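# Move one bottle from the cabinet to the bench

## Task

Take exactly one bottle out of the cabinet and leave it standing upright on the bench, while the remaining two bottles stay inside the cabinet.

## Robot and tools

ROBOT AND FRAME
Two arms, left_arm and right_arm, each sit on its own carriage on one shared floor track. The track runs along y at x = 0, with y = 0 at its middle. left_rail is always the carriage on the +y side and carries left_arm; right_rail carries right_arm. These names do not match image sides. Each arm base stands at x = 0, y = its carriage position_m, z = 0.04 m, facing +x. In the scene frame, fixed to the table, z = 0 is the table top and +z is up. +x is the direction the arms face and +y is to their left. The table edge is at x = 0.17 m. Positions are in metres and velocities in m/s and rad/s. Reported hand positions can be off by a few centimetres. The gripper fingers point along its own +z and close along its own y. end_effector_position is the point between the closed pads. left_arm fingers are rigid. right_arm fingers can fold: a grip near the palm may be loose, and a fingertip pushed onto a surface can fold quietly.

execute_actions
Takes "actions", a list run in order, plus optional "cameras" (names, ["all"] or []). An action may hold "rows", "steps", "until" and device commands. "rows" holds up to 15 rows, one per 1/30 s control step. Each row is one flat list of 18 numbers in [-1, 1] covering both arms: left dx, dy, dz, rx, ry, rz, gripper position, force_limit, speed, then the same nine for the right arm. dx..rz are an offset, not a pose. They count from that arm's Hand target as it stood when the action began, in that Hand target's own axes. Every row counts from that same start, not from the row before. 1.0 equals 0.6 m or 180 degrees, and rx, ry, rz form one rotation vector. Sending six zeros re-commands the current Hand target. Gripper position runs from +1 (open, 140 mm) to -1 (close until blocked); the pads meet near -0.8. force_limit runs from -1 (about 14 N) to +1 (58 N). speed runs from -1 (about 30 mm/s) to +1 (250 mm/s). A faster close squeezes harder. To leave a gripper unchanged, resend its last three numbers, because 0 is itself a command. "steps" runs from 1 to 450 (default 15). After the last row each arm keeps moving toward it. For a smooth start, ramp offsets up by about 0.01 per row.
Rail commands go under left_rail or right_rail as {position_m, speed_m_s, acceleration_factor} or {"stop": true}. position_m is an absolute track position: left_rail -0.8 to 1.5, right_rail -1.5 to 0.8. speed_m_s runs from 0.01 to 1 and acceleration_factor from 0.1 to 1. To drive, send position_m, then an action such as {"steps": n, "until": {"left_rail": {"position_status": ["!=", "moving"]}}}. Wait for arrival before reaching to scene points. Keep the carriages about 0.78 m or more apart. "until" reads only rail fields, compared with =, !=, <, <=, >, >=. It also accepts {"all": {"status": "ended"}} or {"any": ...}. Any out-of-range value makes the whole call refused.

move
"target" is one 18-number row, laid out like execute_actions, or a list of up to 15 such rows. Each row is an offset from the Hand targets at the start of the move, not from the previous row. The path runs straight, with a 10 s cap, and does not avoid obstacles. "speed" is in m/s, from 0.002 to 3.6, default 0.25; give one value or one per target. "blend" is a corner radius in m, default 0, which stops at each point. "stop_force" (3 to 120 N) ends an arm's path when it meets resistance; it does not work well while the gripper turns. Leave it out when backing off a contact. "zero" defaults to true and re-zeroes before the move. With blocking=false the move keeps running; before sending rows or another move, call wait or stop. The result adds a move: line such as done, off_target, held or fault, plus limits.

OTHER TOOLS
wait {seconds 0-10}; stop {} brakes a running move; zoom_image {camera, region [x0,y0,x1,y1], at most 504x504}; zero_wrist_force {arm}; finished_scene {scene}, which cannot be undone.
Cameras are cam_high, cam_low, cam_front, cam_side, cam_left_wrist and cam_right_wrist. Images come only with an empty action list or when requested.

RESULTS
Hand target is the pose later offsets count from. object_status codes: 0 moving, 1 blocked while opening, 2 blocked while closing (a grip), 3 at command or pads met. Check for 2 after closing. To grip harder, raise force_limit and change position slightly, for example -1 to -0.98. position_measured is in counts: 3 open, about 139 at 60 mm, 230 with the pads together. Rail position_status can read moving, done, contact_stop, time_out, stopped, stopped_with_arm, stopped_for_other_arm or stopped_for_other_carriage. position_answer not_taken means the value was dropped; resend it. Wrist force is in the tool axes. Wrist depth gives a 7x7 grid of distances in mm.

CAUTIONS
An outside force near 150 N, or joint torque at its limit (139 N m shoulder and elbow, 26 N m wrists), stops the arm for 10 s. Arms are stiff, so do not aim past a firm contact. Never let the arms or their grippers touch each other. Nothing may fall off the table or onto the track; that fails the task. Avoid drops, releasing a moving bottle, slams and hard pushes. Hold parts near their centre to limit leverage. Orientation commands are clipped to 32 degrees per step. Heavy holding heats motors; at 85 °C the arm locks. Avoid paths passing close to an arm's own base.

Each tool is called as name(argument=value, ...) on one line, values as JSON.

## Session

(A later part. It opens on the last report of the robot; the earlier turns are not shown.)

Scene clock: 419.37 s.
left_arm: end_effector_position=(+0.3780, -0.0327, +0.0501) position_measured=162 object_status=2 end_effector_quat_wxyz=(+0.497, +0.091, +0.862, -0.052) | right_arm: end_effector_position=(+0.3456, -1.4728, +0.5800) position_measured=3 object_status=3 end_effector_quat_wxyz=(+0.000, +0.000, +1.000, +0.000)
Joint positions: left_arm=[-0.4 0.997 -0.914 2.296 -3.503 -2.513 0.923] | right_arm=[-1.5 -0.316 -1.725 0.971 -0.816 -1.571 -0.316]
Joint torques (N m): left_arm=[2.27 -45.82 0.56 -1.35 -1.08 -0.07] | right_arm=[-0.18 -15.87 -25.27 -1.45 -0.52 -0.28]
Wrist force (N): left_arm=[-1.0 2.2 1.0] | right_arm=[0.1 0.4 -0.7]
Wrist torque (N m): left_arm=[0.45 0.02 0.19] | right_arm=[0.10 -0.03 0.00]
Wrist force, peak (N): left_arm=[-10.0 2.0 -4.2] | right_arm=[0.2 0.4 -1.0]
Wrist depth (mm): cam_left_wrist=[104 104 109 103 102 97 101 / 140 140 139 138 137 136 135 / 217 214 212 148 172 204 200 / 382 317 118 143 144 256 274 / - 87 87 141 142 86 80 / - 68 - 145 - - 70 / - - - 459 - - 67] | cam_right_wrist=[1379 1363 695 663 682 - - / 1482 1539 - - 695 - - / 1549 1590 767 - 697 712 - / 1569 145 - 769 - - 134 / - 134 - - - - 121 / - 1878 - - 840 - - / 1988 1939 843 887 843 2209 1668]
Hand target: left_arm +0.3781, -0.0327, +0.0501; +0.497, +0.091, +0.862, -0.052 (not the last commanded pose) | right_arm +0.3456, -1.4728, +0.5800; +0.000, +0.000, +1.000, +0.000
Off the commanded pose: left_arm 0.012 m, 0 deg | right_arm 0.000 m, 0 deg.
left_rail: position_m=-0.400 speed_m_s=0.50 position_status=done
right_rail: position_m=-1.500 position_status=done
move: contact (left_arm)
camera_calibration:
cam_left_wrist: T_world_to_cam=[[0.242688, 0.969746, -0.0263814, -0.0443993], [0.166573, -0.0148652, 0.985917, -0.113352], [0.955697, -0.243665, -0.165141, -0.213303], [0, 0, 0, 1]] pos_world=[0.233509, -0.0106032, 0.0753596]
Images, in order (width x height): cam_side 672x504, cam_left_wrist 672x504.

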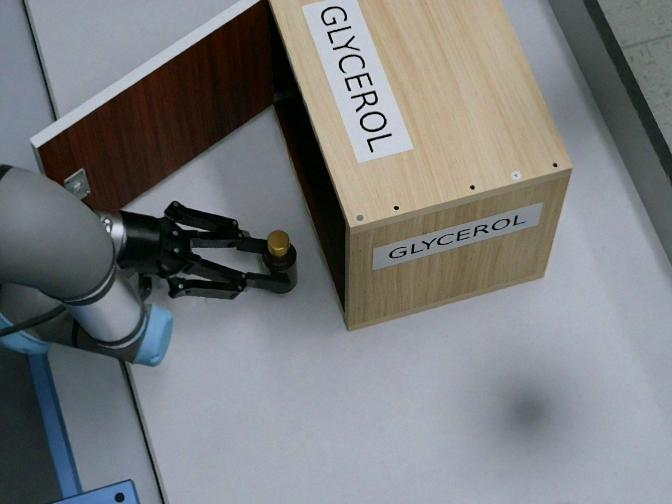

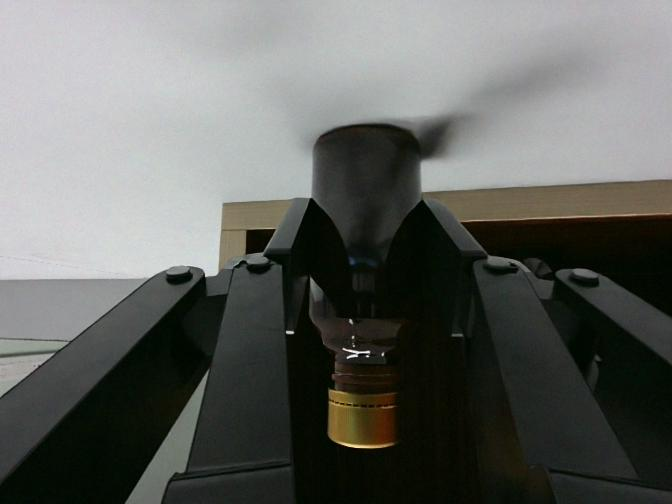

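execute_actions(actions=[{"rows":[[0,0,0,0,0,0,-0.12,-1,-1,0,0,0,0,0,0,1,1,1]],"steps":35}])

move(target=[0,0,-0.1,0,0,0,-0.12,-1,-1,0,0,0,0,0,0,1,1,1], speed=0.1, cameras=["cam_left_wrist","cam_side","cam_front"])

Scene clock: 424.60 s.
left_arm: end_effector_position=(+0.3781, -0.0327, +0.0501) position_measured=144 object_status=3 end_effector_quat_wxyz=(+0.497, +0.091, +0.862, -0.052) | right_arm: end_effector_position=(+0.3456, -1.4728, +0.5800) position_measured=3 object_status=3 end_effector_quat_wxyz=(+0.000, +0.000, +1.000, +0.000)
Joint positions: left_arm=[-0.4 0.997 -0.914 2.296 -3.503 -2.513 0.923] | right_arm=[-1.5 -0.316 -1.725 0.971 -0.816 -1.571 -0.316]
Joint torques (N m): left_arm=[-9.3 -45.93 -0.4 -2.13 -3.38 -2.14] | right_arm=[-0.71 -15.56 -26.03 -1.42 -0.49 -0.39]
Wrist force (N): left_arm=[-0.5 2.0 0.9] | right_arm=[0.1 0.1 -0.7]
Wrist torque (N m): left_arm=[0.50 0.01 0.13] | right_arm=[0.03 -0.03 0.00]
Wrist force, peak (N): left_arm=[-1.6 2.7 0.9] | right_arm=[0.2 0.5 -1.0]
Wrist depth (mm): cam_left_wrist=[104 104 109 103 102 97 101 / 141 140 139 130 137 136 135 / 216 215 213 148 171 204 202 / 362 376 110 144 145 220 273 / - 87 112 142 142 71 80 / - 75 - 145 470 - 72 / - - - 458 - - -] | cam_right_wrist=[1387 1340 670 683 700 - - / 1491 1569 650 700 672 693 674 / 1569 1580 741 745 691 706 700 / 1668 146 748 785 - - 133 / - 134 - - 843 - 121 / - 1849 - - - 834 - / - 1971 - 877 1821 2039 1692]
Hand target: left_arm +0.3781, -0.0327, +0.0501; +0.497, +0.091, +0.862, -0.052 | right_arm +0.3456, -1.4728, +0.5800; +0.000, +0.000, +1.000, +0.000
Off the commanded pose: left_arm 0.000 m, 0 deg | right_arm 0.000 m, 0 deg.
left_rail: position_m=-0.400 speed_m_s=0.50 position_status=done
right_rail: position_m=-1.500 position_status=done

Scene clock: 425.93 s.
left_arm: end_effector_position=(+0.3273, -0.0219, +0.0802) position_measured=144 object_status=3 end_effector_quat_wxyz=(+0.497, +0.091, +0.862, -0.052) | right_arm: end_effector_position=(+0.3456, -1.4728, +0.5800) position_measured=3 object_status=3 end_effector_quat_wxyz=(+0.000, +0.000, +1.000, +0.000)
Joint positions: left_arm=[-0.4 1.116 -1.055 2.324 -3.236 -2.567 1.109] | right_arm=[-1.5 -0.316 -1.725 0.971 -0.816 -1.571 -0.316]
Joint torques (N m): left_arm=[9.37 -43.4 -17.41 -1.12 -3.71 2.66] | right_arm=[-0.08 -16.25 -25.19 -1.6 -0.33 -0.25]
Wrist force (N): left_arm=[-0.8 2.1 1.0] | right_arm=[0.2 0.3 -0.7]
Wrist torque (N m): left_arm=[0.50 0.05 0.08] | right_arm=[0.06 -0.04 0.00]
Wrist force, peak (N): left_arm=[-0.9 2.3 1.7] | right_arm=[0.2 0.3 -1.0]
Wrist depth (mm): cam_left_wrist=[148 147 146 146 145 144 143 / 199 199 197 196 195 193 191 / 306 304 299 203 265 265 254 / 558 - 108 197 146 332 304 / - 87 112 365 525 71 80 / - 75 - 514 520 - 72 / - - - 443 - - -] | cam_right_wrist=[1420 1379 634 - - - - / 1482 1500 - 683 - 668 732 / 1500 1559 - 727 - 718 704 / 1623 145 - - - - 133 / - 134 - - - - 122 / - 1794 - - - - 798 / 2039 1988 867 1939 843 2039 1741]
Hand target: left_arm +0.3273, -0.0219, +0.0802; +0.497, +0.091, +0.862, -0.052 | right_arm +0.3456, -1.4728, +0.5800; +0.000, +0.000, +1.000, +0.000
Off the commanded pose: left_arm 0.000 m, 0 deg | right_arm 0.000 m, 0 deg.
left_rail: position_m=-0.400 speed_m_s=0.50 position_status=done
right_rail: position_m=-1.500 position_status=done
move: done
camera_calibration:
cam_left_wrist: T_world_to_cam=[[0.24269, 0.969745, -0.0263809, -0.0417747], [0.166479, -0.0148421, 0.985933, -0.134407], [0.955712, -0.243669, -0.165044, -0.157259], [0, 0, 0, 1]] pos_world=[0.182809, 0.00019682, 0.105459]
Images, in order (width x height): cam_front 672x504, cam_side 672x504, cam_left_wrist 672x504.

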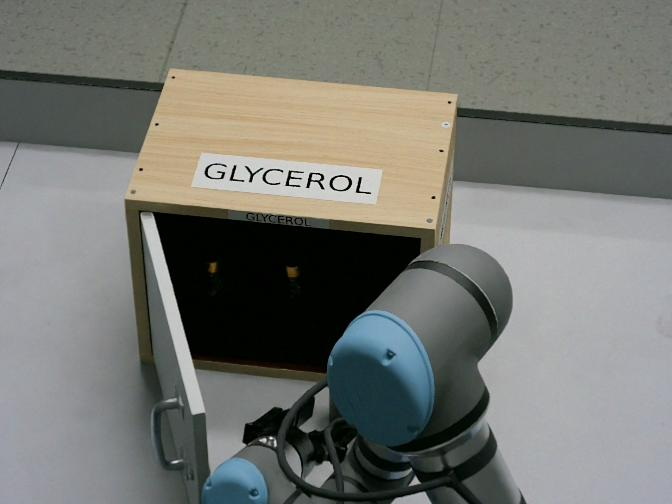

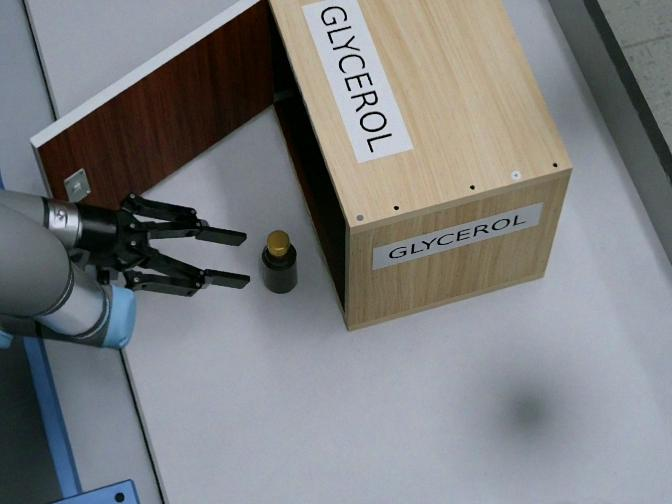

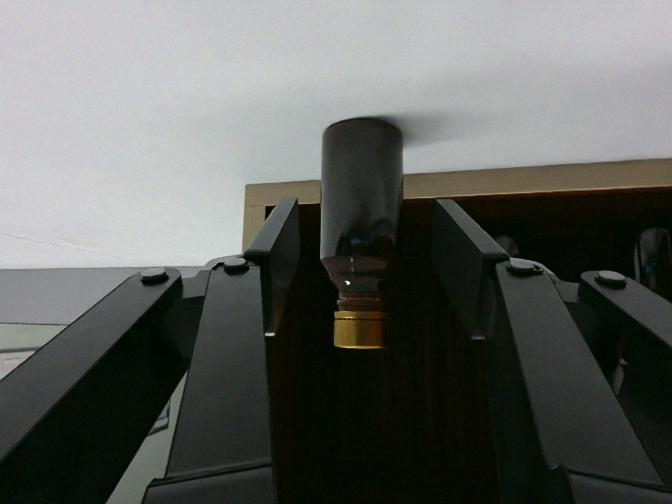

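move(target=[0,0,0.1,0,0,0,-0.12,-1,-1,0,0,0,0,0,0,1,1,1], speed=0.1, stop_force=7)

execute_actions(actions=[{"rows":[[0,0,0,0,0,0,-1,-0.4,-1,0,0,0,0,0,0,1,1,1]],"steps":60}])

move(target=[-0.0433,0,-0.025,0,0,0,-1,-0.4,-1,0,0,0,0,0,0,1,1,1], speed=0.06)

execute_actions(actions=[{"left_rail":{"position_m":-0.67,"speed_m_s":0.25,"acceleration_factor":0.25},"steps":120,"until":{"all":{"status":"ended"}}}], cameras=["cam_left_wrist","cam_side"])

Scene clock: 437.03 s.
left_arm: end_effector_position=(+0.3781, -0.0327, +0.0501) position_measured=144 object_status=3 end_effector_quat_wxyz=(+0.497, +0.091, +0.862, -0.052) | right_arm: end_effector_position=(+0.3456, -1.4728, +0.5800) position_measured=3 object_status=3 end_effector_quat_wxyz=(+0.000, +0.000, +1.000, +0.000)
Joint positions: left_arm=[-0.4 0.997 -0.914 2.296 -3.503 -2.513 0.923] | right_arm=[-1.5 -0.316 -1.725 0.971 -0.816 -1.571 -0.316]
Joint torques (N m): left_arm=[-10.08 -27.76 -14.41 -4.73 0.13 -2.31] | right_arm=[-0.37 -17.15 -25.87 -1.5 -0.53 -0.32]
Wrist force (N): left_arm=[-0.4 1.8 0.9] | right_arm=[0.0 0.3 -0.9]
Wrist torque (N m): left_arm=[0.44 -0.01 0.16] | right_arm=[0.07 -0.01 0.00]
Wrist force, peak (N): left_arm=[-0.6 2.2 1.9] | right_arm=[0.0 0.5 -1.0]
Wrist depth (mm): cam_left_wrist=[104 104 109 103 103 96 101 / 140 140 140 138 137 136 135 / 216 243 192 148 171 205 201 / 382 372 108 144 145 222 274 / - 87 112 142 142 71 80 / - 75 - 145 466 - 72 / - - - 458 - - -] | cam_right_wrist=[1403 1379 683 652 657 640 654 / 1519 1491 - 691 674 664 - / 1580 1539 - - 714 - - / 1601 145 - 787 - - 133 / - 134 834 831 - - 122 / - 1835 867 - - - - / 1955 2005 2005 - - 811 798]
Hand target: left_arm +0.3781, -0.0327, +0.0501; +0.497, +0.091, +0.862, -0.052 | right_arm +0.3456, -1.4728, +0.5800; +0.000, +0.000, +1.000, +0.000
Off the commanded pose: left_arm 0.000 m, 0 deg | right_arm 0.000 m, 0 deg.
left_rail: position_m=-0.400 speed_m_s=0.50 position_status=done
right_rail: position_m=-1.500 position_status=done
move: done

Scene clock: 439.23 s.
left_arm: end_effector_position=(+0.3781, -0.0327, +0.0501) position_measured=162 object_status=2 end_effector_quat_wxyz=(+0.497, +0.091, +0.862, -0.052) | right_arm: end_effector_position=(+0.3456, -1.4728, +0.5800) position_measured=3 object_status=3 end_effector_quat_wxyz=(+0.000, +0.000, +1.000, +0.000)
Joint positions: left_arm=[-0.4 0.997 -0.914 2.296 -3.503 -2.513 0.923] | right_arm=[-1.5 -0.316 -1.725 0.971 -0.816 -1.571 -0.316]
Joint torques (N m): left_arm=[-9.53 -28.48 -10.47 -1.52 -0.48 -2.42] | right_arm=[-0.67 -16.45 -25.51 -1.21 -0.63 -0.28]
Wrist force (N): left_arm=[-2.1 2.1 -0.2] | right_arm=[0.1 0.4 -0.9]
Wrist torque (N m): left_arm=[0.51 0.08 0.19] | right_arm=[0.09 -0.02 0.00]
Wrist force, peak (N): left_arm=[-2.9 2.3 -0.8] | right_arm=[0.0 0.4 -1.1]
Wrist depth (mm): cam_left_wrist=[104 104 109 103 102 97 101 / 140 140 140 138 128 136 135 / 217 215 212 149 160 204 200 / 382 375 118 143 144 259 274 / - 87 87 141 142 86 80 / - 68 - 145 - - 70 / - - - 457 - - -] | cam_right_wrist=[1387 1371 680 678 - 629 - / 1472 1387 - 743 716 - - / 1549 1559 - - - 710 - / 1645 145 - - - - 134 / - 134 - - - - 121 / - 1849 - - - 861 - / 1955 1939 2459 - 2316 852 806]
Hand target: left_arm +0.3781, -0.0327, +0.0501; +0.497, +0.091, +0.862, -0.052 | right_arm +0.3456, -1.4728, +0.5800; +0.000, +0.000, +1.000, +0.000
Off the commanded pose: left_arm 0.000 m, 0 deg | right_arm 0.000 m, 0 deg.
left_rail: position_m=-0.400 speed_m_s=0.50 position_status=done
right_rail: position_m=-1.500 position_status=done

Scene clock: 440.30 s.
left_arm: end_effector_position=(+0.3781, -0.0328, +0.0800) position_measured=162 object_status=2 end_effector_quat_wxyz=(+0.497, +0.091, +0.862, -0.052) | right_arm: end_effector_position=(+0.3456, -1.4728, +0.5800) position_measured=3 object_status=3 end_effector_quat_wxyz=(+0.000, +0.000, +1.000, +0.000)
Joint positions: left_arm=[-0.4 0.997 -1.006 2.304 -3.419 -2.513 0.922] | right_arm=[-1.5 -0.316 -1.725 0.971 -0.816 -1.571 -0.316]
Joint torques (N m): left_arm=[-1 -44.62 -4.97 -2.1 -1.67 2.55] | right_arm=[-0.41 -16.78 -26.38 -1.27 -0.71 -0.23]
Wrist force (N): left_arm=[2.2 2.1 2.4] | right_arm=[0.3 0.2 -0.9]
Wrist torque (N m): left_arm=[0.50 -0.04 0.07] | right_arm=[0.06 -0.06 0.00]
Wrist force, peak (N): left_arm=[2.7 2.2 2.7] | right_arm=[0.3 0.3 -1.1]
Wrist depth (mm): cam_left_wrist=[147 147 146 146 145 144 143 / 199 198 197 195 194 193 190 / 306 302 254 148 225 239 236 / 530 463 111 143 144 279 397 / - 87 86 141 142 86 80 / - 68 - 145 - - 70 / - - - 406 - - 67] | cam_right_wrist=[1428 1355 674 654 620 663 - / 1472 1446 - 691 - - - / 1519 1472 - - - - 725 / 1623 146 - 769 782 755 133 / - 134 831 - - - 121 / - 1849 855 - - - - / 2039 2005 - - - - 817]
Hand target: left_arm +0.3781, -0.0327, +0.0801; +0.497, +0.091, +0.862, -0.052 | right_arm +0.3456, -1.4728, +0.5800; +0.000, +0.000, +1.000, +0.000
Off the commanded pose: left_arm 0.000 m, 0 deg | right_arm 0.000 m, 0 deg.
left_rail: position_m=-0.400 speed_m_s=0.50 position_status=done
right_rail: position_m=-1.500 position_status=done
move: done

Scene clock: 442.30 s.
left_arm: end_effector_position=(+0.3781, -0.3027, +0.0801) position_measured=162 object_status=2 end_effector_quat_wxyz=(+0.497, +0.091, +0.862, -0.052) | right_arm: end_effector_position=(+0.3456, -1.4728, +0.5800) position_measured=3 object_status=3 end_effector_quat_wxyz=(+0.000, +0.000, +1.000, +0.000)
Joint positions: left_arm=[-0.67 0.997 -1.006 2.304 -3.419 -2.513 0.922] | right_arm=[-1.5 -0.316 -1.725 0.971 -0.816 -1.571 -0.316]
Joint torques (N m): left_arm=[8.34 -43.36 -17.6 -2.35 -0.73 2.47] | right_arm=[0.57 -16.35 -25.45 -1.39 -0.61 -0.27]
Wrist force (N): left_arm=[2.3 2.0 2.3] | right_arm=[0.0 0.3 -0.9]
Wrist torque (N m): left_arm=[0.48 -0.06 0.07] | right_arm=[0.07 0.00 0.00]
Wrist force, peak (N): left_arm=[2.4 3.2 2.3] | right_arm=[0.2 0.5 -1.0]
Wrist depth (mm): cam_left_wrist=[148 147 146 146 145 144 143 / 200 199 197 195 181 193 191 / 306 - 251 147 160 287 261 / 541 525 109 143 143 409 279 / - 87 87 141 142 86 80 / - 68 - 142 - - 70 / - - - 3103 - - 67] | cam_right_wrist=[1395 1333 664 640 650 - - / 1463 1463 676 - 685 - - / 1580 1539 732 - - 723 - / 1657 146 752 - - - 133 / - 134 - - - 800 121 / - 1849 - - - - - / 1924 2056 1924 - 1754 880 861]
Hand target: left_arm +0.3781, -0.3027, +0.0801; +0.497, +0.091, +0.862, -0.052 | right_arm +0.3456, -1.4728, +0.5800; +0.000, +0.000, +1.000, +0.000
Tool commands: left_gripper/position=-1.0 left_gripper/force_limit=-0.4 left_gripper/speed=-1.0 right_gripper/position=+1.0 right_gripper/force_limit=+1.0 right_gripper/speed=+1.0
Off the commanded pose: left_arm 0.000 m, 0 deg | right_arm 0.000 m, 0 deg.
left_rail: position_m=-0.670 speed_m_s=0.25 position_status=done
right_rail: position_m=-1.500 position_status=done
camera_calibration:
cam_left_wrist: T_world_to_cam=[[0.24269, 0.969745, -0.0263809, 0.218223], [0.166479, -0.0148421, 0.985933, -0.146916], [0.955712, -0.243669, -0.165044, -0.274153], [0, 0, 0, 1]] pos_world=[0.233509, -0.280603, 0.105359]
Images, in order (width x height): cam_side 672x504, cam_left_wrist 672x504.

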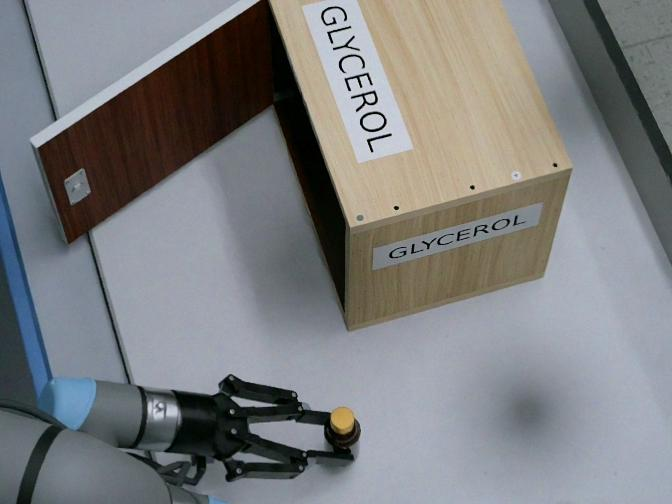

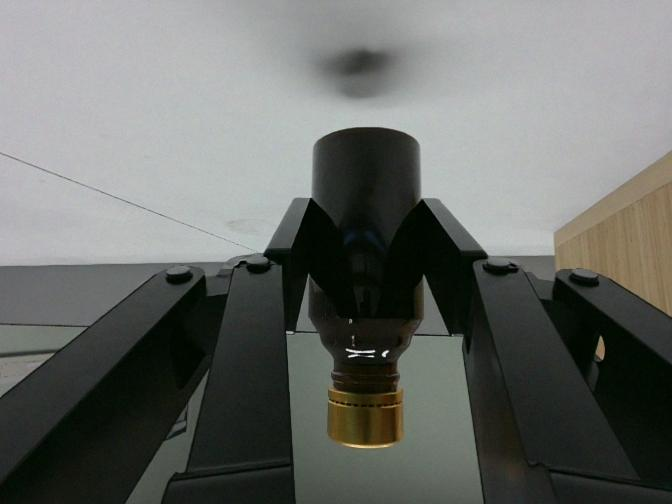

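move(target=[0.0303,0,0.0175,0,0,0,-1,-0.4,-1,0,0,0,0,0,0,1,1,1], speed=0.06)

move(target=[0.0303,0,0.0175,0,0,0,-1,-0.4,-1,0,0,0,0,0,0,1,1,1], speed=0.012, stop_force=4)

execute_actions(actions=[{"rows":[[0,0,0,0,0,0,-0.12,-1,-1,0,0,0,0,0,0,1,1,1]],"steps":35}])

move(target=[0,0,-0.12,0,0,0,-0.12,-1,-1,0,0,0,0,0,0,1,1,1], speed=0.1, cameras=["cam_left_wrist","cam_side","cam_front"])

Scene clock: 451.20 s.
left_arm: end_effector_position=(+0.3781, -0.3027, +0.0592) position_measured=162 object_status=2 end_effector_quat_wxyz=(+0.497, +0.091, +0.862, -0.052) | right_arm: end_effector_position=(+0.3456, -1.4728, +0.5800) position_measured=3 object_status=3 end_effector_quat_wxyz=(+0.000, +0.000, +1.000, +0.000)
Joint positions: left_arm=[-0.67 0.997 -0.942 2.299 -3.478 -2.513 0.923] | right_arm=[-1.5 -0.316 -1.725 0.971 -0.816 -1.571 -0.316]
Joint torques (N m): left_arm=[5 -30.86 -16.17 -4.87 -1.85 -2.31] | right_arm=[-0.25 -16.76 -25.63 -1.33 -0.6 -0.37]
Wrist force (N): left_arm=[2.1 2.0 2.6] | right_arm=[0.1 0.2 -1.0]
Wrist torque (N m): left_arm=[0.47 -0.03 0.13] | right_arm=[0.06 -0.02 0.01]
Wrist force, peak (N): left_arm=[2.8 2.2 2.6] | right_arm=[0.3 0.5 -1.0]
Wrist depth (mm): cam_left_wrist=[124 117 116 116 115 109 108 / 170 158 157 152 154 153 151 / 243 241 239 148 193 231 228 / - 416 109 143 144 334 277 / - 87 87 141 142 86 80 / - 68 - 145 - - 70 / - - - - - - 67] | cam_right_wrist=[1395 1363 648 - - - - / 1454 1446 - - - 668 - / 1539 1549 - 745 - - - / 1623 145 - 767 - - 134 / - 135 - 834 - - 121 / - 1835 - 792 - 893 - / 2005 1835 - - - 1971 -]
Hand target: left_arm +0.3781, -0.3027, +0.0591; +0.497, +0.091, +0.862, -0.052 | right_arm +0.3456, -1.4728, +0.5800; +0.000, +0.000, +1.000, +0.000
Off the commanded pose: left_arm 0.000 m, 0 deg | right_arm 0.000 m, 0 deg.
left_rail: position_m=-0.670 speed_m_s=0.25 position_status=done
right_rail: position_m=-1.500 position_status=done
move: done

Scene clock: 453.03 s.
left_arm: end_effector_position=(+0.3781, -0.3027, +0.0501) position_measured=162 object_status=2 end_effector_quat_wxyz=(+0.497, +0.091, +0.862, -0.052) | right_arm: end_effector_position=(+0.3456, -1.4728, +0.5800) position_measured=3 object_status=3 end_effector_quat_wxyz=(+0.000, +0.000, +1.000, +0.000)
Joint positions: left_arm=[-0.67 0.997 -0.915 2.296 -3.503 -2.513 0.923] | right_arm=[-1.5 -0.316 -1.725 0.971 -0.816 -1.571 -0.316]
Joint torques (N m): left_arm=[2.22 -44.97 0.71 -1.11 -0.85 1.52] | right_arm=[-1.06 -16.91 -26.6 -1.33 -0.57 -0.37]
Wrist force (N): left_arm=[-2.7 2.6 0.4] | right_arm=[0.0 0.3 -1.0]
Wrist torque (N m): left_arm=[0.45 0.01 0.20] | right_arm=[0.06 0.00 0.00]
Wrist force, peak (N): left_arm=[-11.3 2.6 -4.5] | right_arm=[0.3 0.5 -1.0]
Wrist depth (mm): cam_left_wrist=[104 104 109 103 103 97 101 / 141 140 139 138 137 136 135 / 216 215 212 148 171 205 203 / 464 373 118 143 144 351 277 / - 87 87 141 142 86 80 / - 68 - 143 - - 70 / - - - - - - 67] | cam_right_wrist=[1379 1395 674 655 - - - / 1491 1510 714 - - - - / 1559 1754 843 - 706 - 723 / 1657 145 748 - - - 133 / - 134 - - - - 121 / - 1849 - 800 887 - - / 2039 1988 - - 1971 846 -]
Hand target: left_arm +0.3781, -0.3027, +0.0501; +0.497, +0.091, +0.862, -0.052 (not the last commanded pose) | right_arm +0.3456, -1.4728, +0.5800; +0.000, +0.000, +1.000, +0.000
Off the commanded pose: left_arm 0.012 m, 0 deg | right_arm 0.000 m, 0 deg.
left_rail: position_m=-0.670 speed_m_s=0.25 position_status=done
right_rail: position_m=-1.500 position_status=done
move: contact (left_arm)

Scene clock: 454.40 s.
left_arm: end_effector_position=(+0.3781, -0.3027, +0.0501) position_measured=144 object_status=3 end_effector_quat_wxyz=(+0.497, +0.091, +0.862, -0.052) | right_arm: end_effector_position=(+0.3456, -1.4728, +0.5800) position_measured=3 object_status=3 end_effector_quat_wxyz=(+0.000, +0.000, +1.000, +0.000)
Joint positions: left_arm=[-0.67 0.997 -0.915 2.296 -3.503 -2.513 0.923] | right_arm=[-1.5 -0.316 -1.725 0.971 -0.816 -1.571 -0.316]
Joint torques (N m): left_arm=[2.86 -45.1 -5.36 -4.48 -3.41 0.61] | right_arm=[-0.76 -15.99 -25.88 -1.38 -0.65 -0.21]
Wrist force (N): left_arm=[-0.4 1.9 0.9] | right_arm=[0.1 0.3 -1.1]
Wrist torque (N m): left_arm=[0.46 -0.02 0.14] | right_arm=[0.06 -0.02 0.00]
Wrist force, peak (N): left_arm=[-2.6 2.4 0.5] | right_arm=[0.0 0.6 -1.0]
Wrist depth (mm): cam_left_wrist=[104 104 109 103 102 97 101 / 140 140 139 138 137 136 135 / 216 215 211 148 171 205 203 / 383 319 125 144 145 295 278 / - 87 87 141 141 71 80 / - 75 - 143 - - 72 / - - - 4789 - - -] | cam_right_wrist=[1403 1371 670 641 - - - / 1491 1472 - - 674 - - / 1580 1519 - - 729 710 840 / 1623 145 - - - - 134 / - 134 - 798 - - 121 / - 1849 - - - - - / 2039 1971 - - - - 846]
Hand target: left_arm +0.3781, -0.3027, +0.0501; +0.497, +0.091, +0.862, -0.052 | right_arm +0.3456, -1.4728, +0.5800; +0.000, +0.000, +1.000, +0.000
Off the commanded pose: left_arm 0.000 m, 0 deg | right_arm 0.000 m, 0 deg.
left_rail: position_m=-0.670 speed_m_s=0.25 position_status=done
right_rail: position_m=-1.500 position_status=done

Scene clock: 455.87 s.
left_arm: end_effector_position=(+0.3172, -0.2897, +0.0862) position_measured=144 object_status=3 end_effector_quat_wxyz=(+0.497, +0.091, +0.862, -0.052) | right_arm: end_effector_position=(+0.3456, -1.4728, +0.5800) position_measured=3 object_status=3 end_effector_quat_wxyz=(+0.000, +0.000, +1.000, +0.000)
Joint positions: left_arm=[-0.67 1.14 -1.084 2.325 -3.173 -2.576 1.151] | right_arm=[-1.5 -0.316 -1.725 0.971 -0.816 -1.571 -0.316]
Joint torques (N m): left_arm=[9.4 -42.97 -18.7 -1.75 -3.73 2.53] | right_arm=[-0.32 -16.31 -26.17 -1.41 -0.62 -0.27]
Wrist force (N): left_arm=[-0.5 2.2 1.0] | right_arm=[0.1 0.5 -0.9]
Wrist torque (N m): left_arm=[0.52 0.00 0.08] | right_arm=[0.11 -0.02 0.00]
Wrist force, peak (N): left_arm=[-0.4 2.1 1.8] | right_arm=[0.4 0.4 -1.1]
Wrist depth (mm): cam_left_wrist=[165 156 156 154 154 153 152 / 211 210 209 207 206 204 190 / 325 321 318 214 282 308 256 / 706 483 110 207 146 413 254 / - 87 71 208 - 71 80 / - 75 - - - - 72 / - - - 5954 - - -] | cam_right_wrist=[1437 1325 680 666 648 - - / 1454 1428 697 - - - - / 1519 1590 - - 683 725 - / 1612 145 - - - - 133 / - 134 843 787 792 - 121 / - 1767 874 855 843 - - / 1955 1939 887 962 828 2130 834]
Hand target: left_arm +0.3171, -0.2897, +0.0862; +0.497, +0.091, +0.862, -0.052 | right_arm +0.3456, -1.4728, +0.5800; +0.000, +0.000, +1.000, +0.000
Off the commanded pose: left_arm 0.000 m, 0 deg | right_arm 0.000 m, 0 deg.
left_rail: position_m=-0.670 speed_m_s=0.25 position_status=done
right_rail: position_m=-1.500 position_status=done
move: done
camera_calibration:
cam_left_wrist: T_world_to_cam=[[0.242675, 0.969746, -0.0264768, 0.220573], [0.166502, -0.0147476, 0.985931, -0.142676], [0.955712, -0.243669, -0.165043, -0.211759], [0, 0, 0, 1]] pos_world=[0.172609, -0.267603, 0.111559]
Images, in order (width x height): cam_front 672x504, cam_side 672x504, cam_left_wrist 672x504.

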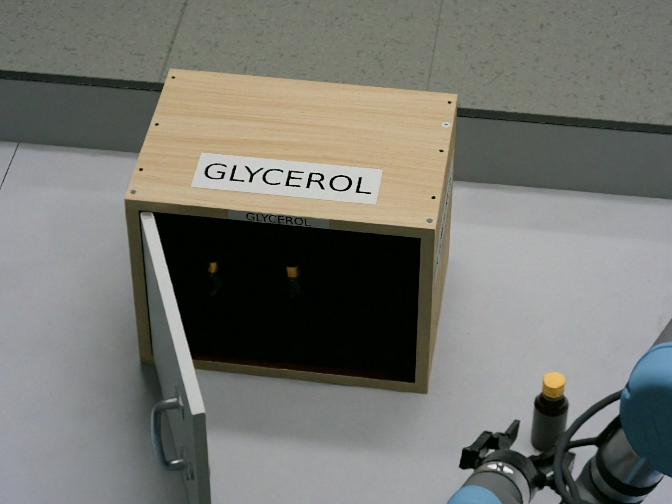

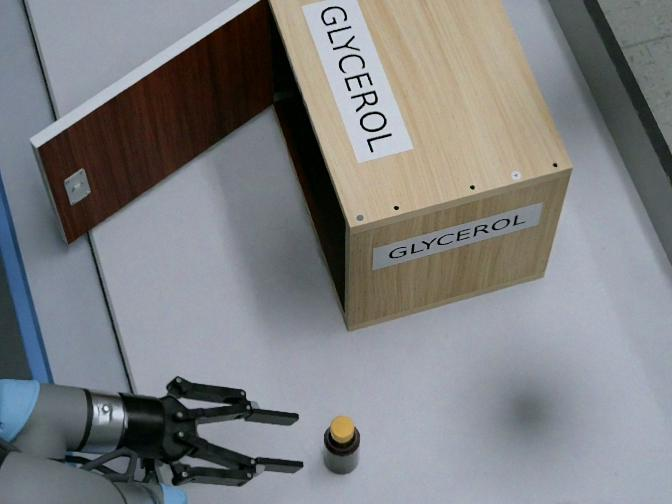

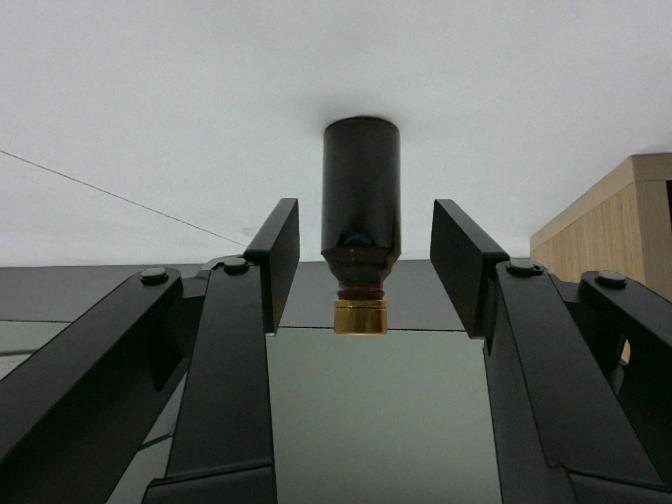

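move(target=[-0.439,-0.006,-0.286,-0.0347,0.3318,-0.0607,-1,-1,-0.5,0,0,0,0,0,0,1,1,1], speed=0.3)

execute_actions(actions=[{"left_rail":{"position_m":-0.2,"speed_m_s":0.6,"acceleration_factor":0.6},"steps":120,"until":{"all":{"status":"ended"}}}], cameras=["cam_front","cam_side"])

Scene clock: 478.67 s.
left_arm: end_effector_position=(+0.3003, -0.2899, +0.4001) position_measured=232 object_status=3 end_effector_quat_wxyz=(+0.000, +0.000, +1.000, +0.000) | right_arm: end_effector_position=(+0.3456, -1.4728, +0.5800) position_measured=3 object_status=3 end_effector_quat_wxyz=(+0.000, +0.000, +1.000, +0.000)
Joint positions: left_arm=[-0.67 0.623 -1.611 1.394 -1.354 -1.571 0.624] | right_arm=[-1.5 -0.316 -1.725 0.971 -0.816 -1.571 -0.316]
Joint torques (N m): left_arm=[-9.47 -15.13 -33.26 -1.3 2 -2.34] | right_arm=[-0.33 -17.13 -26.59 -1.45 -0.62 -0.21]
Wrist force (N): left_arm=[0.2 0.5 0.4] | right_arm=[0.3 0.3 -1.0]
Wrist torque (N m): left_arm=[0.09 -0.04 0.01] | right_arm=[0.07 -0.06 0.00]
Wrist force, peak (N): left_arm=[1.2 2.5 1.6] | right_arm=[0.1 0.4 -1.2]
Wrist depth (mm): cam_left_wrist=[485 484 482 472 471 466 460 / 523 505 500 496 491 490 486 / - 537 531 511 532 522 521 / 610 571 99 111 548 545 548 / 628 - 79 75 88 - 561 / - - - - - - - / - 58 - - - - -] | cam_right_wrist=[1395 1379 672 650 - - - / 1454 1446 687 666 - - - / 1559 1519 760 - 685 - 685 / 1519 146 - - - - 133 / - 134 - - - - 121 / - 1835 - - - 837 852 / 1939 2022 917 897 - 2294 855]
Hand target: left_arm +0.3003, -0.2899, +0.4002; +0.000, +0.000, +1.000, +0.000 | right_arm +0.3456, -1.4728, +0.5800; +0.000, +0.000, +1.000, +0.000
Off the commanded pose: left_arm 0.000 m, 0 deg | right_arm 0.000 m, 0 deg.
left_rail: position_m=-0.670 speed_m_s=0.25 position_status=done
right_rail: position_m=-1.500 position_status=done
move: done

Scene clock: 480.40 s.
left_arm: end_effector_position=(+0.3003, +0.1801, +0.4002) position_measured=232 object_status=3 end_effector_quat_wxyz=(+0.000, +0.000, +1.000, +0.000) | right_arm: end_effector_position=(+0.3456, -1.4728, +0.5800) position_measured=3 object_status=3 end_effector_quat_wxyz=(+0.000, +0.000, +1.000, +0.000)
Joint positions: left_arm=[-0.2 0.623 -1.61 1.394 -1.354 -1.571 0.624] | right_arm=[-1.5 -0.316 -1.725 0.971 -0.816 -1.571 -0.316]
Joint torques (N m): left_arm=[-4.83 -29.44 -28.26 -1.78 0.33 -2.23] | right_arm=[-0.44 -17.29 -26.44 -1.27 -0.8 -0.42]
Wrist force (N): left_arm=[0.2 0.4 0.3] | right_arm=[0.2 0.3 -0.7]
Wrist torque (N m): left_arm=[0.09 -0.05 0.01] | right_arm=[0.08 -0.03 0.00]
Wrist force, peak (N): left_arm=[0.3 2.0 0.1] | right_arm=[0.1 0.4 -1.2]
Wrist depth (mm): cam_left_wrist=[486 482 476 488 466 466 465 / 508 515 509 488 490 500 487 / 530 - 532 253 - 530 532 / 580 562 547 111 111 552 515 / 458 - 79 75 88 - - / - - - - - - - / - 58 - - - - -] | cam_right_wrist=[1403 1454 689 - - - - / 1454 1446 685 - - 672 - / 1559 1549 - - - 708 704 / 1634 145 837 772 - 748 133 / - 134 840 790 795 825 122 / - 1821 - - 914 837 - / 1988 2005 907 890 809 820 -]
Hand target: left_arm +0.3003, +0.1801, +0.4002; +0.000, +0.000, +1.000, +0.000 | right_arm +0.3456, -1.4728, +0.5800; +0.000, +0.000, +1.000, +0.000
Tool commands: left_gripper/position=-1.0 left_gripper/force_limit=-1.0 left_gripper/speed=-0.5 right_gripper/position=+1.0 right_gripper/force_limit=+1.0 right_gripper/speed=+1.0
Off the commanded pose: left_arm 0.000 m, 0 deg | right_arm 0.000 m, 0 deg.
left_rail: position_m=-0.200 speed_m_s=0.60 position_status=done
right_rail: position_m=-1.500 position_status=done
Images, in order (width x height): cam_front 672x504, cam_side 672x504.

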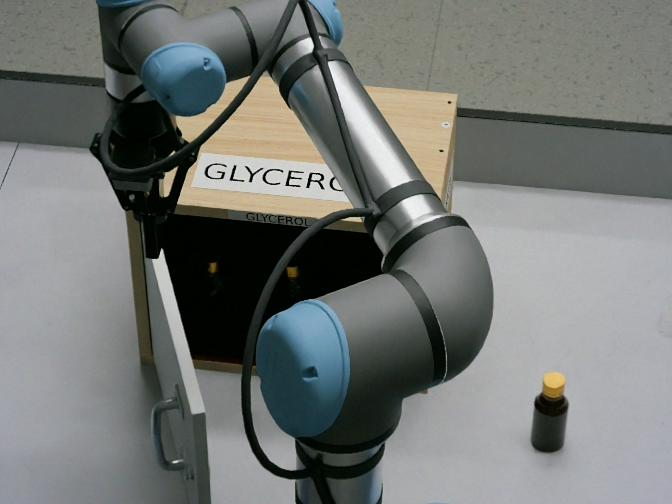

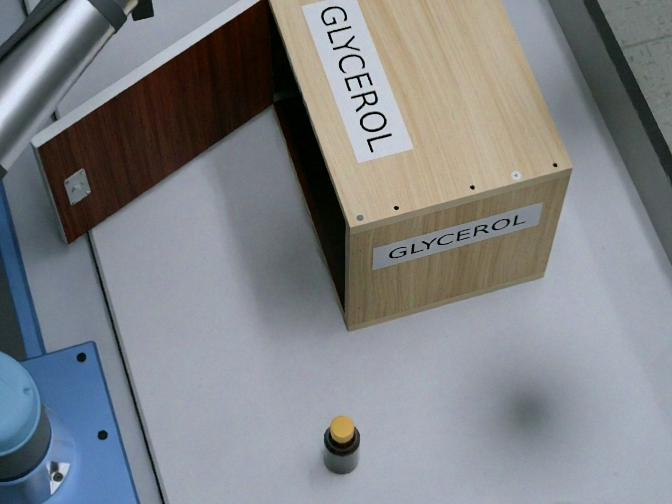

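move(target=[[0.142,0.117,0,0,0,0,-1,-1,-0.5,0,0,0,0,0,0,1,1,1],[0.142,0.117,0.242,0,0,0,-1,-1,-0.5,0,0,0,0,0,0,1,1,1]], speed=0.2, blend=0.03, cameras=["cam_front","cam_side","cam_left_wrist"])

Scene clock: 490.13 s.
left_arm: end_effector_position=(+0.2150, +0.2503, +0.2551) position_measured=232 object_status=3 end_effector_quat_wxyz=(+0.000, +0.000, +1.000, +0.000) | right_arm: end_effector_position=(+0.3456, -1.4728, +0.5800) position_measured=3 object_status=3 end_effector_quat_wxyz=(+0.000, +0.000, +1.000, +0.000)
Joint positions: left_arm=[-0.2 0.855 -1.585 1.742 -1.727 -1.57 0.855] | right_arm=[-1.5 -0.316 -1.725 0.971 -0.816 -1.571 -0.316]
Joint torques (N m): left_arm=[9.28 -16.52 -17.01 -4.25 1.96 2.6] | right_arm=[-1.34 -17.87 -25.9 -1.38 -0.79 -0.29]
Wrist force (N): left_arm=[0.1 0.3 0.3] | right_arm=[0.2 0.3 -0.8]
Wrist torque (N m): left_arm=[0.07 -0.03 -0.06] | right_arm=[0.07 -0.04 0.00]
Wrist force, peak (N): left_arm=[0.2 0.6 1.9] | right_arm=[0.2 0.5 -1.1]
Wrist depth (mm): cam_left_wrist=[192 352 358 356 354 351 350 / 171 240 375 373 390 362 363 / 162 210 383 386 407 385 379 / 151 195 276 118 396 402 393 / 138 162 79 75 88 - 430 / - - - - - - - / - 58 - - - - -] | cam_right_wrist=[1420 1395 687 664 657 - - / 1454 1612 - - - - - / 1549 1482 - - - 710 - / 1634 144 769 745 777 - 133 / - 134 811 806 - 806 121 / - 1835 - - - - - / - 1908 2005 - - - 809]
Hand target: left_arm +0.2150, +0.2503, +0.2550; +0.000, +0.000, +1.000, +0.000 | right_arm +0.3456, -1.4728, +0.5800; +0.000, +0.000, +1.000, +0.000
Off the commanded pose: left_arm 0.000 m, 0 deg | right_arm 0.000 m, 0 deg.
left_rail: position_m=-0.200 speed_m_s=0.60 position_status=done
right_rail: position_m=-1.500 position_status=done
move: done
camera_calibration:
cam_left_wrist: T_world_to_cam=[[-0.00516542, 0.999023, -0.043883, -0.223396], [0.936546, 0.0202147, 0.349961, -0.296242], [0.350506, -0.0392907, -0.935736, 0.32089], [0, 0, 0, 1]] pos_world=[0.163817, 0.241775, 0.394138]
Images, in order (width x height): cam_front 672x504, cam_side 672x504, cam_left_wrist 672x504.

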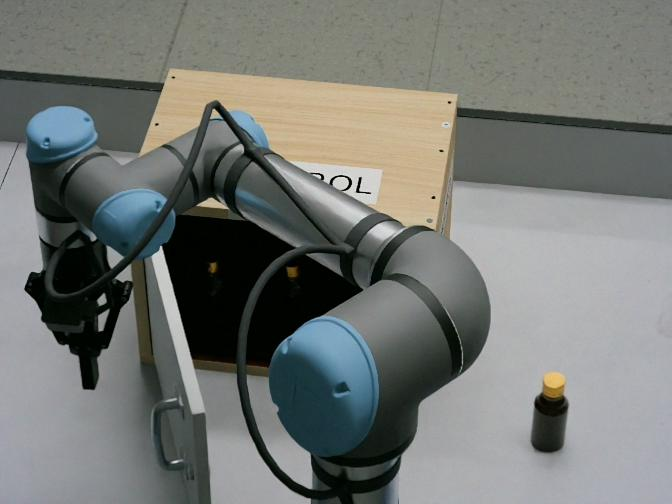

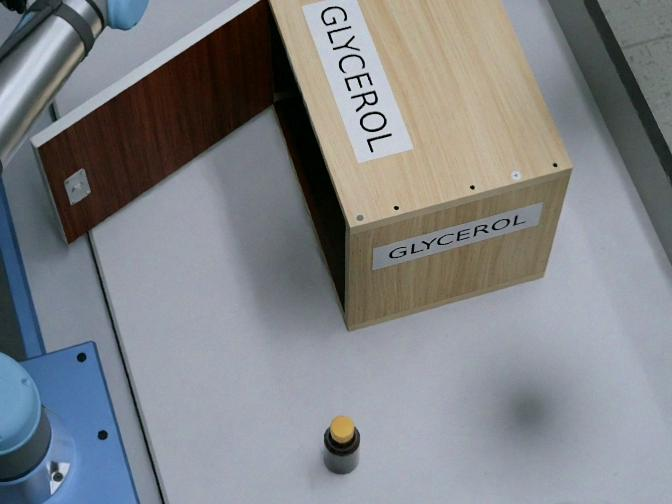

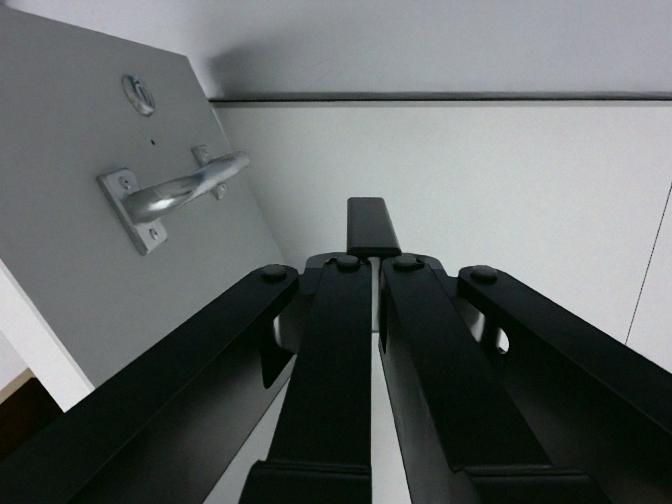

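move(target=[[-0.017,-0.167,0,0,0,0,-1,-1,-0.5,0,0,0,0,0,0,1,1,1],[-0.031,-0.2055,0,0,0,0,-1,-1,-0.5,0,0,0,0,0,0,1,1,1],[-0.115,-0.323,0,0,0,0,-1,-1,-0.5,0,0,0,0,0,0,1,1,1],[-0.234,-0.4055,0,0,0,0,-1,-1,-0.5,0,0,0,0,0,0,1,1,1],[-0.342,-0.438,0,0,0,0,-1,-1,-0.5,0,0,0,0,0,0,1,1,1]], speed=[0.1,0.08,0.1,0.1,0.08], blend=0.015, stop_force=25, cameras=["cam_front","cam_side","cam_left_wrist"])

Scene clock: 503.97 s.
left_arm: end_effector_position=(+0.4201, -0.0126, +0.2549) position_measured=232 object_status=3 end_effector_quat_wxyz=(+0.000, +0.000, +1.000, +0.000) | right_arm: end_effector_position=(+0.3456, -1.4728, +0.5800) position_measured=3 object_status=3 end_effector_quat_wxyz=(+0.000, +0.000, +1.000, +0.000)
Joint positions: left_arm=[-0.2 0.126 -1.682 1.832 -1.72 -1.571 0.126] | right_arm=[-1.5 -0.316 -1.725 0.971 -0.816 -1.571 -0.316]
Joint torques (N m): left_arm=[-11.01 -12.16 -34.03 -4.83 1.57 -2.3] | right_arm=[-0.88 -17.95 -26.42 -1.46 -0.85 -0.21]
Wrist force (N): left_arm=[1.9 1.9 -0.3] | right_arm=[0.4 0.5 -1.0]
Wrist torque (N m): left_arm=[0.20 -0.13 0.01] | right_arm=[0.10 -0.08 0.00]
Wrist force, peak (N): left_arm=[0.7 7.0 0.3] | right_arm=[0.3 0.6 -1.2]
Wrist depth (mm): cam_left_wrist=[356 346 345 341 338 341 336 / 364 368 363 368 360 360 358 / 395 388 308 305 377 377 382 / 411 154 171 118 182 218 245 / 126 125 79 75 88 - 159 / - - - - - - - / - 58 - - - - -] | cam_right_wrist=[1403 1363 666 646 678 663 - / 1463 1472 695 - - - 687 / 1549 1539 - - 727 714 - / 1612 147 792 - - - 133 / - 134 - 795 - - 121 / - 1878 - - - - - / 1971 2005 - 843 820 - -]
Hand target: left_arm +0.4201, -0.0126, +0.2549; +0.000, +0.000, +1.000, +0.000 | right_arm +0.3456, -1.4728, +0.5800; +0.000, +0.000, +1.000, +0.000
Off the commanded pose: left_arm 0.000 m, 0 deg | right_arm 0.000 m, 0 deg.
left_rail: position_m=-0.200 speed_m_s=0.60 position_status=done
right_rail: position_m=-1.500 position_status=done
move: done; blend cut to 0.0123 m at target 1, 0.0123 m at target 2
camera_calibration:
cam_left_wrist: T_world_to_cam=[[-0.00516542, 0.999023, -0.043883, 0.0402975], [0.936546, 0.0202147, 0.349961, -0.482943], [0.350506, -0.0392907, -0.935736, 0.238484], [0, 0, 0, 1]] pos_world=[0.368917, -0.0211254, 0.393938]
Images, in order (width x height): cam_front 672x504, cam_side 672x504, cam_left_wrist 672x504.

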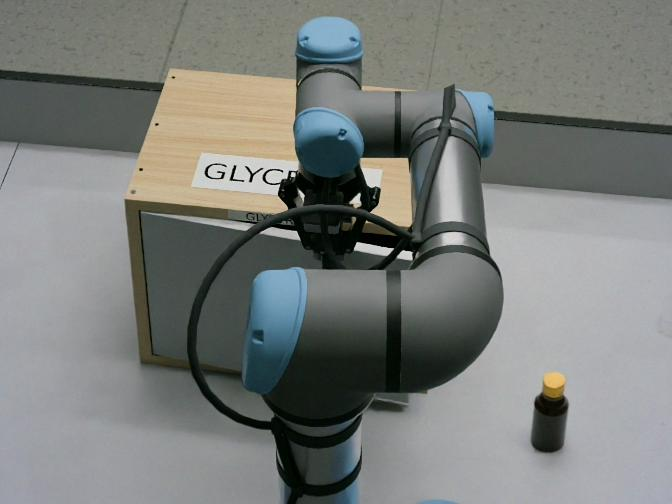

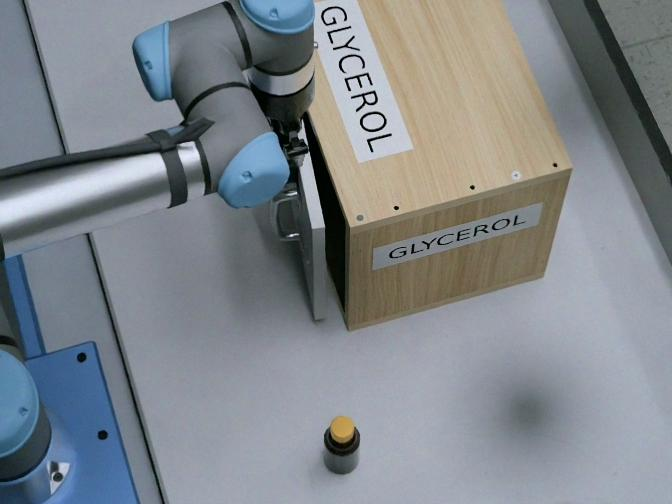

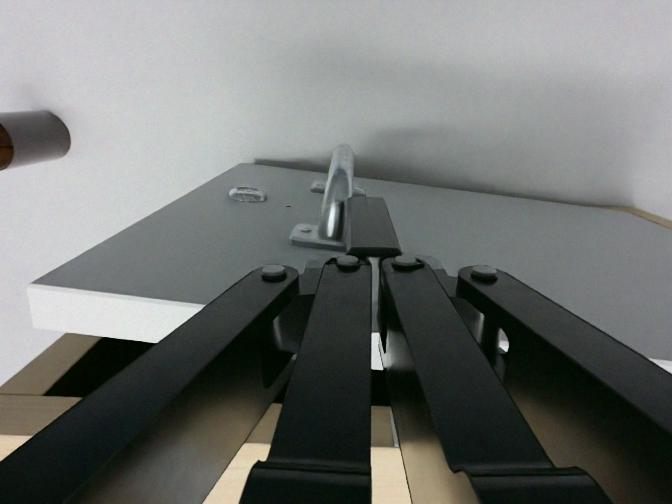

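move(target=[-0.08,0.008,0,0,0,0,-1,-1,-0.5,0,0,0,0,0,0,1,1,1], speed=0.03, stop_force=15, cameras=["cam_front","cam_side","cam_left_wrist"])

Scene clock: 512.20 s.
left_arm: end_effector_position=(+0.4491, -0.0098, +0.2549) position_measured=232 object_status=3 end_effector_quat_wxyz=(+0.000, +0.000, +1.000, +0.000) | right_arm: end_effector_position=(+0.3456, -1.4728, +0.5800) position_measured=3 object_status=3 end_effector_quat_wxyz=(+0.000, +0.000, +1.000, +0.000)
Joint positions: left_arm=[-0.2 0.124 -1.613 1.769 -1.726 -1.571 0.125] | right_arm=[-1.5 -0.316 -1.725 0.971 -0.816 -1.571 -0.316]
Joint torques (N m): left_arm=[9.28 -33.37 -18.8 -1.13 1.16 1.53] | right_arm=[-0.2 -18.75 -26.72 -1.5 -0.77 -0.54]
Wrist force (N): left_arm=[-0.6 0.9 -0.2] | right_arm=[0.3 0.3 -1.0]
Wrist torque (N m): left_arm=[0.20 0.12 0.01] | right_arm=[0.06 -0.06 0.00]
Wrist force, peak (N): left_arm=[32.0 -3.3 -9.7] | right_arm=[0.2 0.6 -1.2]
Wrist depth (mm): cam_left_wrist=[348 347 345 344 339 337 336 / 380 368 366 370 362 366 357 / 395 390 355 302 360 361 364 / 412 185 185 117 187 187 189 / 126 134 79 76 88 - 136 / - - - - - - - / - 58 - - - - -] | cam_right_wrist=[1403 1411 657 - - 620 638 / 1411 1463 700 689 - - - / 1569 1510 - - 697 - 712 / 1601 144 - - 757 - 133 / - 134 - 823 798 - 121 / - 1878 864 877 874 - 890 / - 1893 904 1794 1780 2209 -]
Hand target: left_arm +0.4491, -0.0098, +0.2549; +0.000, +0.000, +1.000, +0.000 (not the last commanded pose) | right_arm +0.3456, -1.4728, +0.5800; +0.000, +0.000, +1.000, +0.000
Off the commanded pose: left_arm 0.019 m, 0 deg | right_arm 0.000 m, 0 deg.
left_rail: position_m=-0.200 speed_m_s=0.60 position_status=done
right_rail: position_m=-1.500 position_status=done
move: contact (left_arm)
camera_calibration:
cam_left_wrist: T_world_to_cam=[[-0.00519529, 0.999027, -0.0437922, 0.0376267], [0.9365, 0.020216, 0.350083, -0.510189], [0.350628, -0.0391926, -0.935694, 0.228366], [0, 0, 0, 1]] pos_world=[0.397916, -0.0183258, 0.393938]
Images, in order (width x height): cam_front 672x504, cam_side 672x504, cam_left_wrist 672x504.

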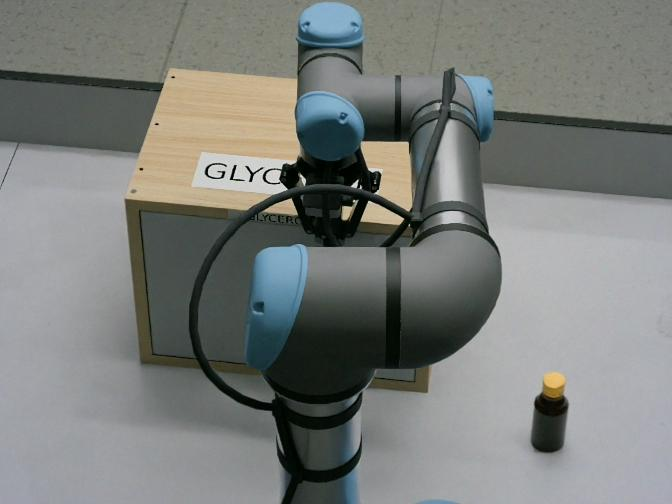

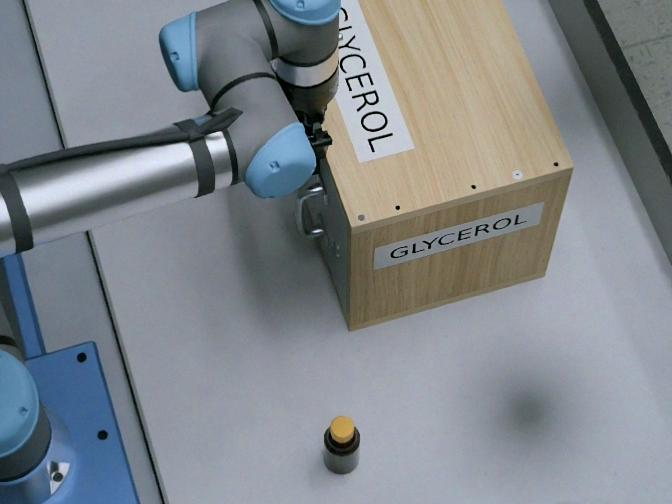

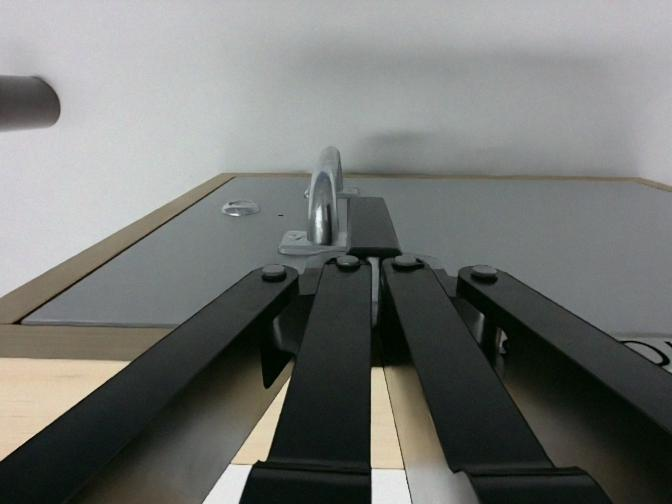

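Closed flush. Back off.

move(target=[[0.17,0,0,0,0,0,-1,-1,-0.5,0,0,0,0,0,0,1,1,1],[0.25,0,-0.25,0,0,0,-1,-1,-0.5,0,0,0,0,0,0,1,1,1]], speed=0.2, blend=0.03, cameras=["cam_front","cam_side"])

Scene clock: 517.20 s.
left_arm: end_effector_position=(+0.2992, -0.0096, +0.4049) position_measured=232 object_status=3 end_effector_quat_wxyz=(+0.000, +0.000, +1.000, +0.000) | right_arm: end_effector_position=(+0.3456, -1.4728, +0.5800) position_measured=3 object_status=3 end_effector_quat_wxyz=(+0.000, +0.000, +1.000, +0.000)
Joint positions: left_arm=[-0.2 0.181 -1.921 1.625 -1.274 -1.571 0.182] | right_arm=[-1.5 -0.316 -1.725 0.971 -0.816 -1.571 -0.316]
Joint torques (N m): left_arm=[9.86 0.42 -32.74 -1.13 -1.56 2.49] | right_arm=[-0.4 -18.57 -25.83 -1.22 -0.8 -0.41]
Wrist force (N): left_arm=[-0.4 0.7 -0.2] | right_arm=[0.2 0.4 -1.1]
Wrist torque (N m): left_arm=[0.16 0.09 -0.07] | right_arm=[0.09 -0.05 0.00]
Wrist force, peak (N): left_arm=[-2.5 1.0 -0.3] | right_arm=[0.1 0.4 -1.4]
Wrist depth (mm): cam_left_wrist=[485 483 483 477 479 477 465 / 523 512 500 502 498 496 500 / 548 540 530 530 525 527 531 / 587 - 565 118 118 555 - / - - 79 75 88 - 609 / - - - - - - - / - 58 - - - - -] | cam_right_wrist=[1428 1379 666 654 638 633 - / 1491 1411 - 683 - - 716 / 1539 1549 - - 718 670 706 / 1704 145 - - - - 133 / - 134 - - - 774 121 / - 1754 - - 803 - - / 1988 1971 - - 1988 811 1939]
Hand target: left_arm +0.2992, -0.0096, +0.4050; +0.000, +0.000, +1.000, +0.000 | right_arm +0.3456, -1.4728, +0.5800; +0.000, +0.000, +1.000, +0.000
Off the commanded pose: left_arm 0.000 m, 0 deg | right_arm 0.000 m, 0 deg.
left_rail: position_m=-0.200 speed_m_s=0.60 position_status=done
right_rail: position_m=-1.500 position_status=done
move: done
Images, in order (width x height): cam_front 672x504, cam_side 672x504.

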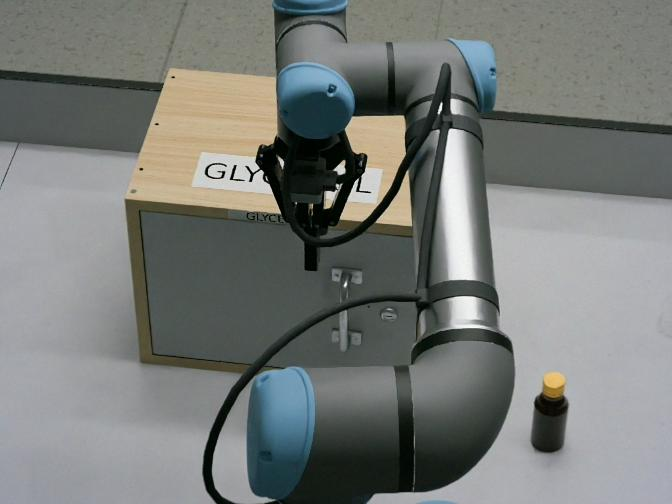

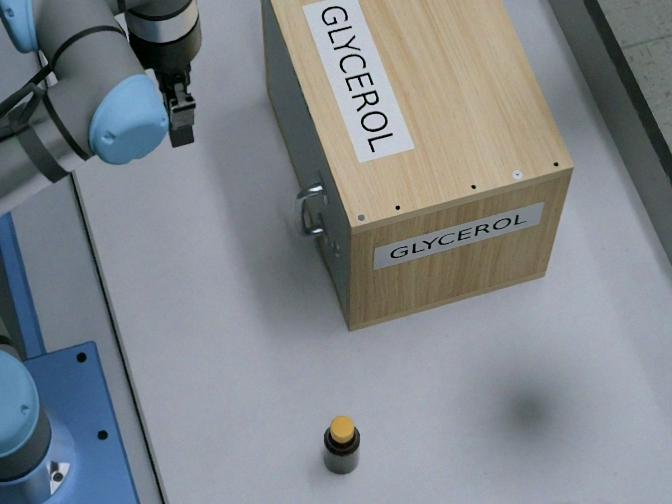

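finished_scene(scene=1)

The scene is finished: the task was done.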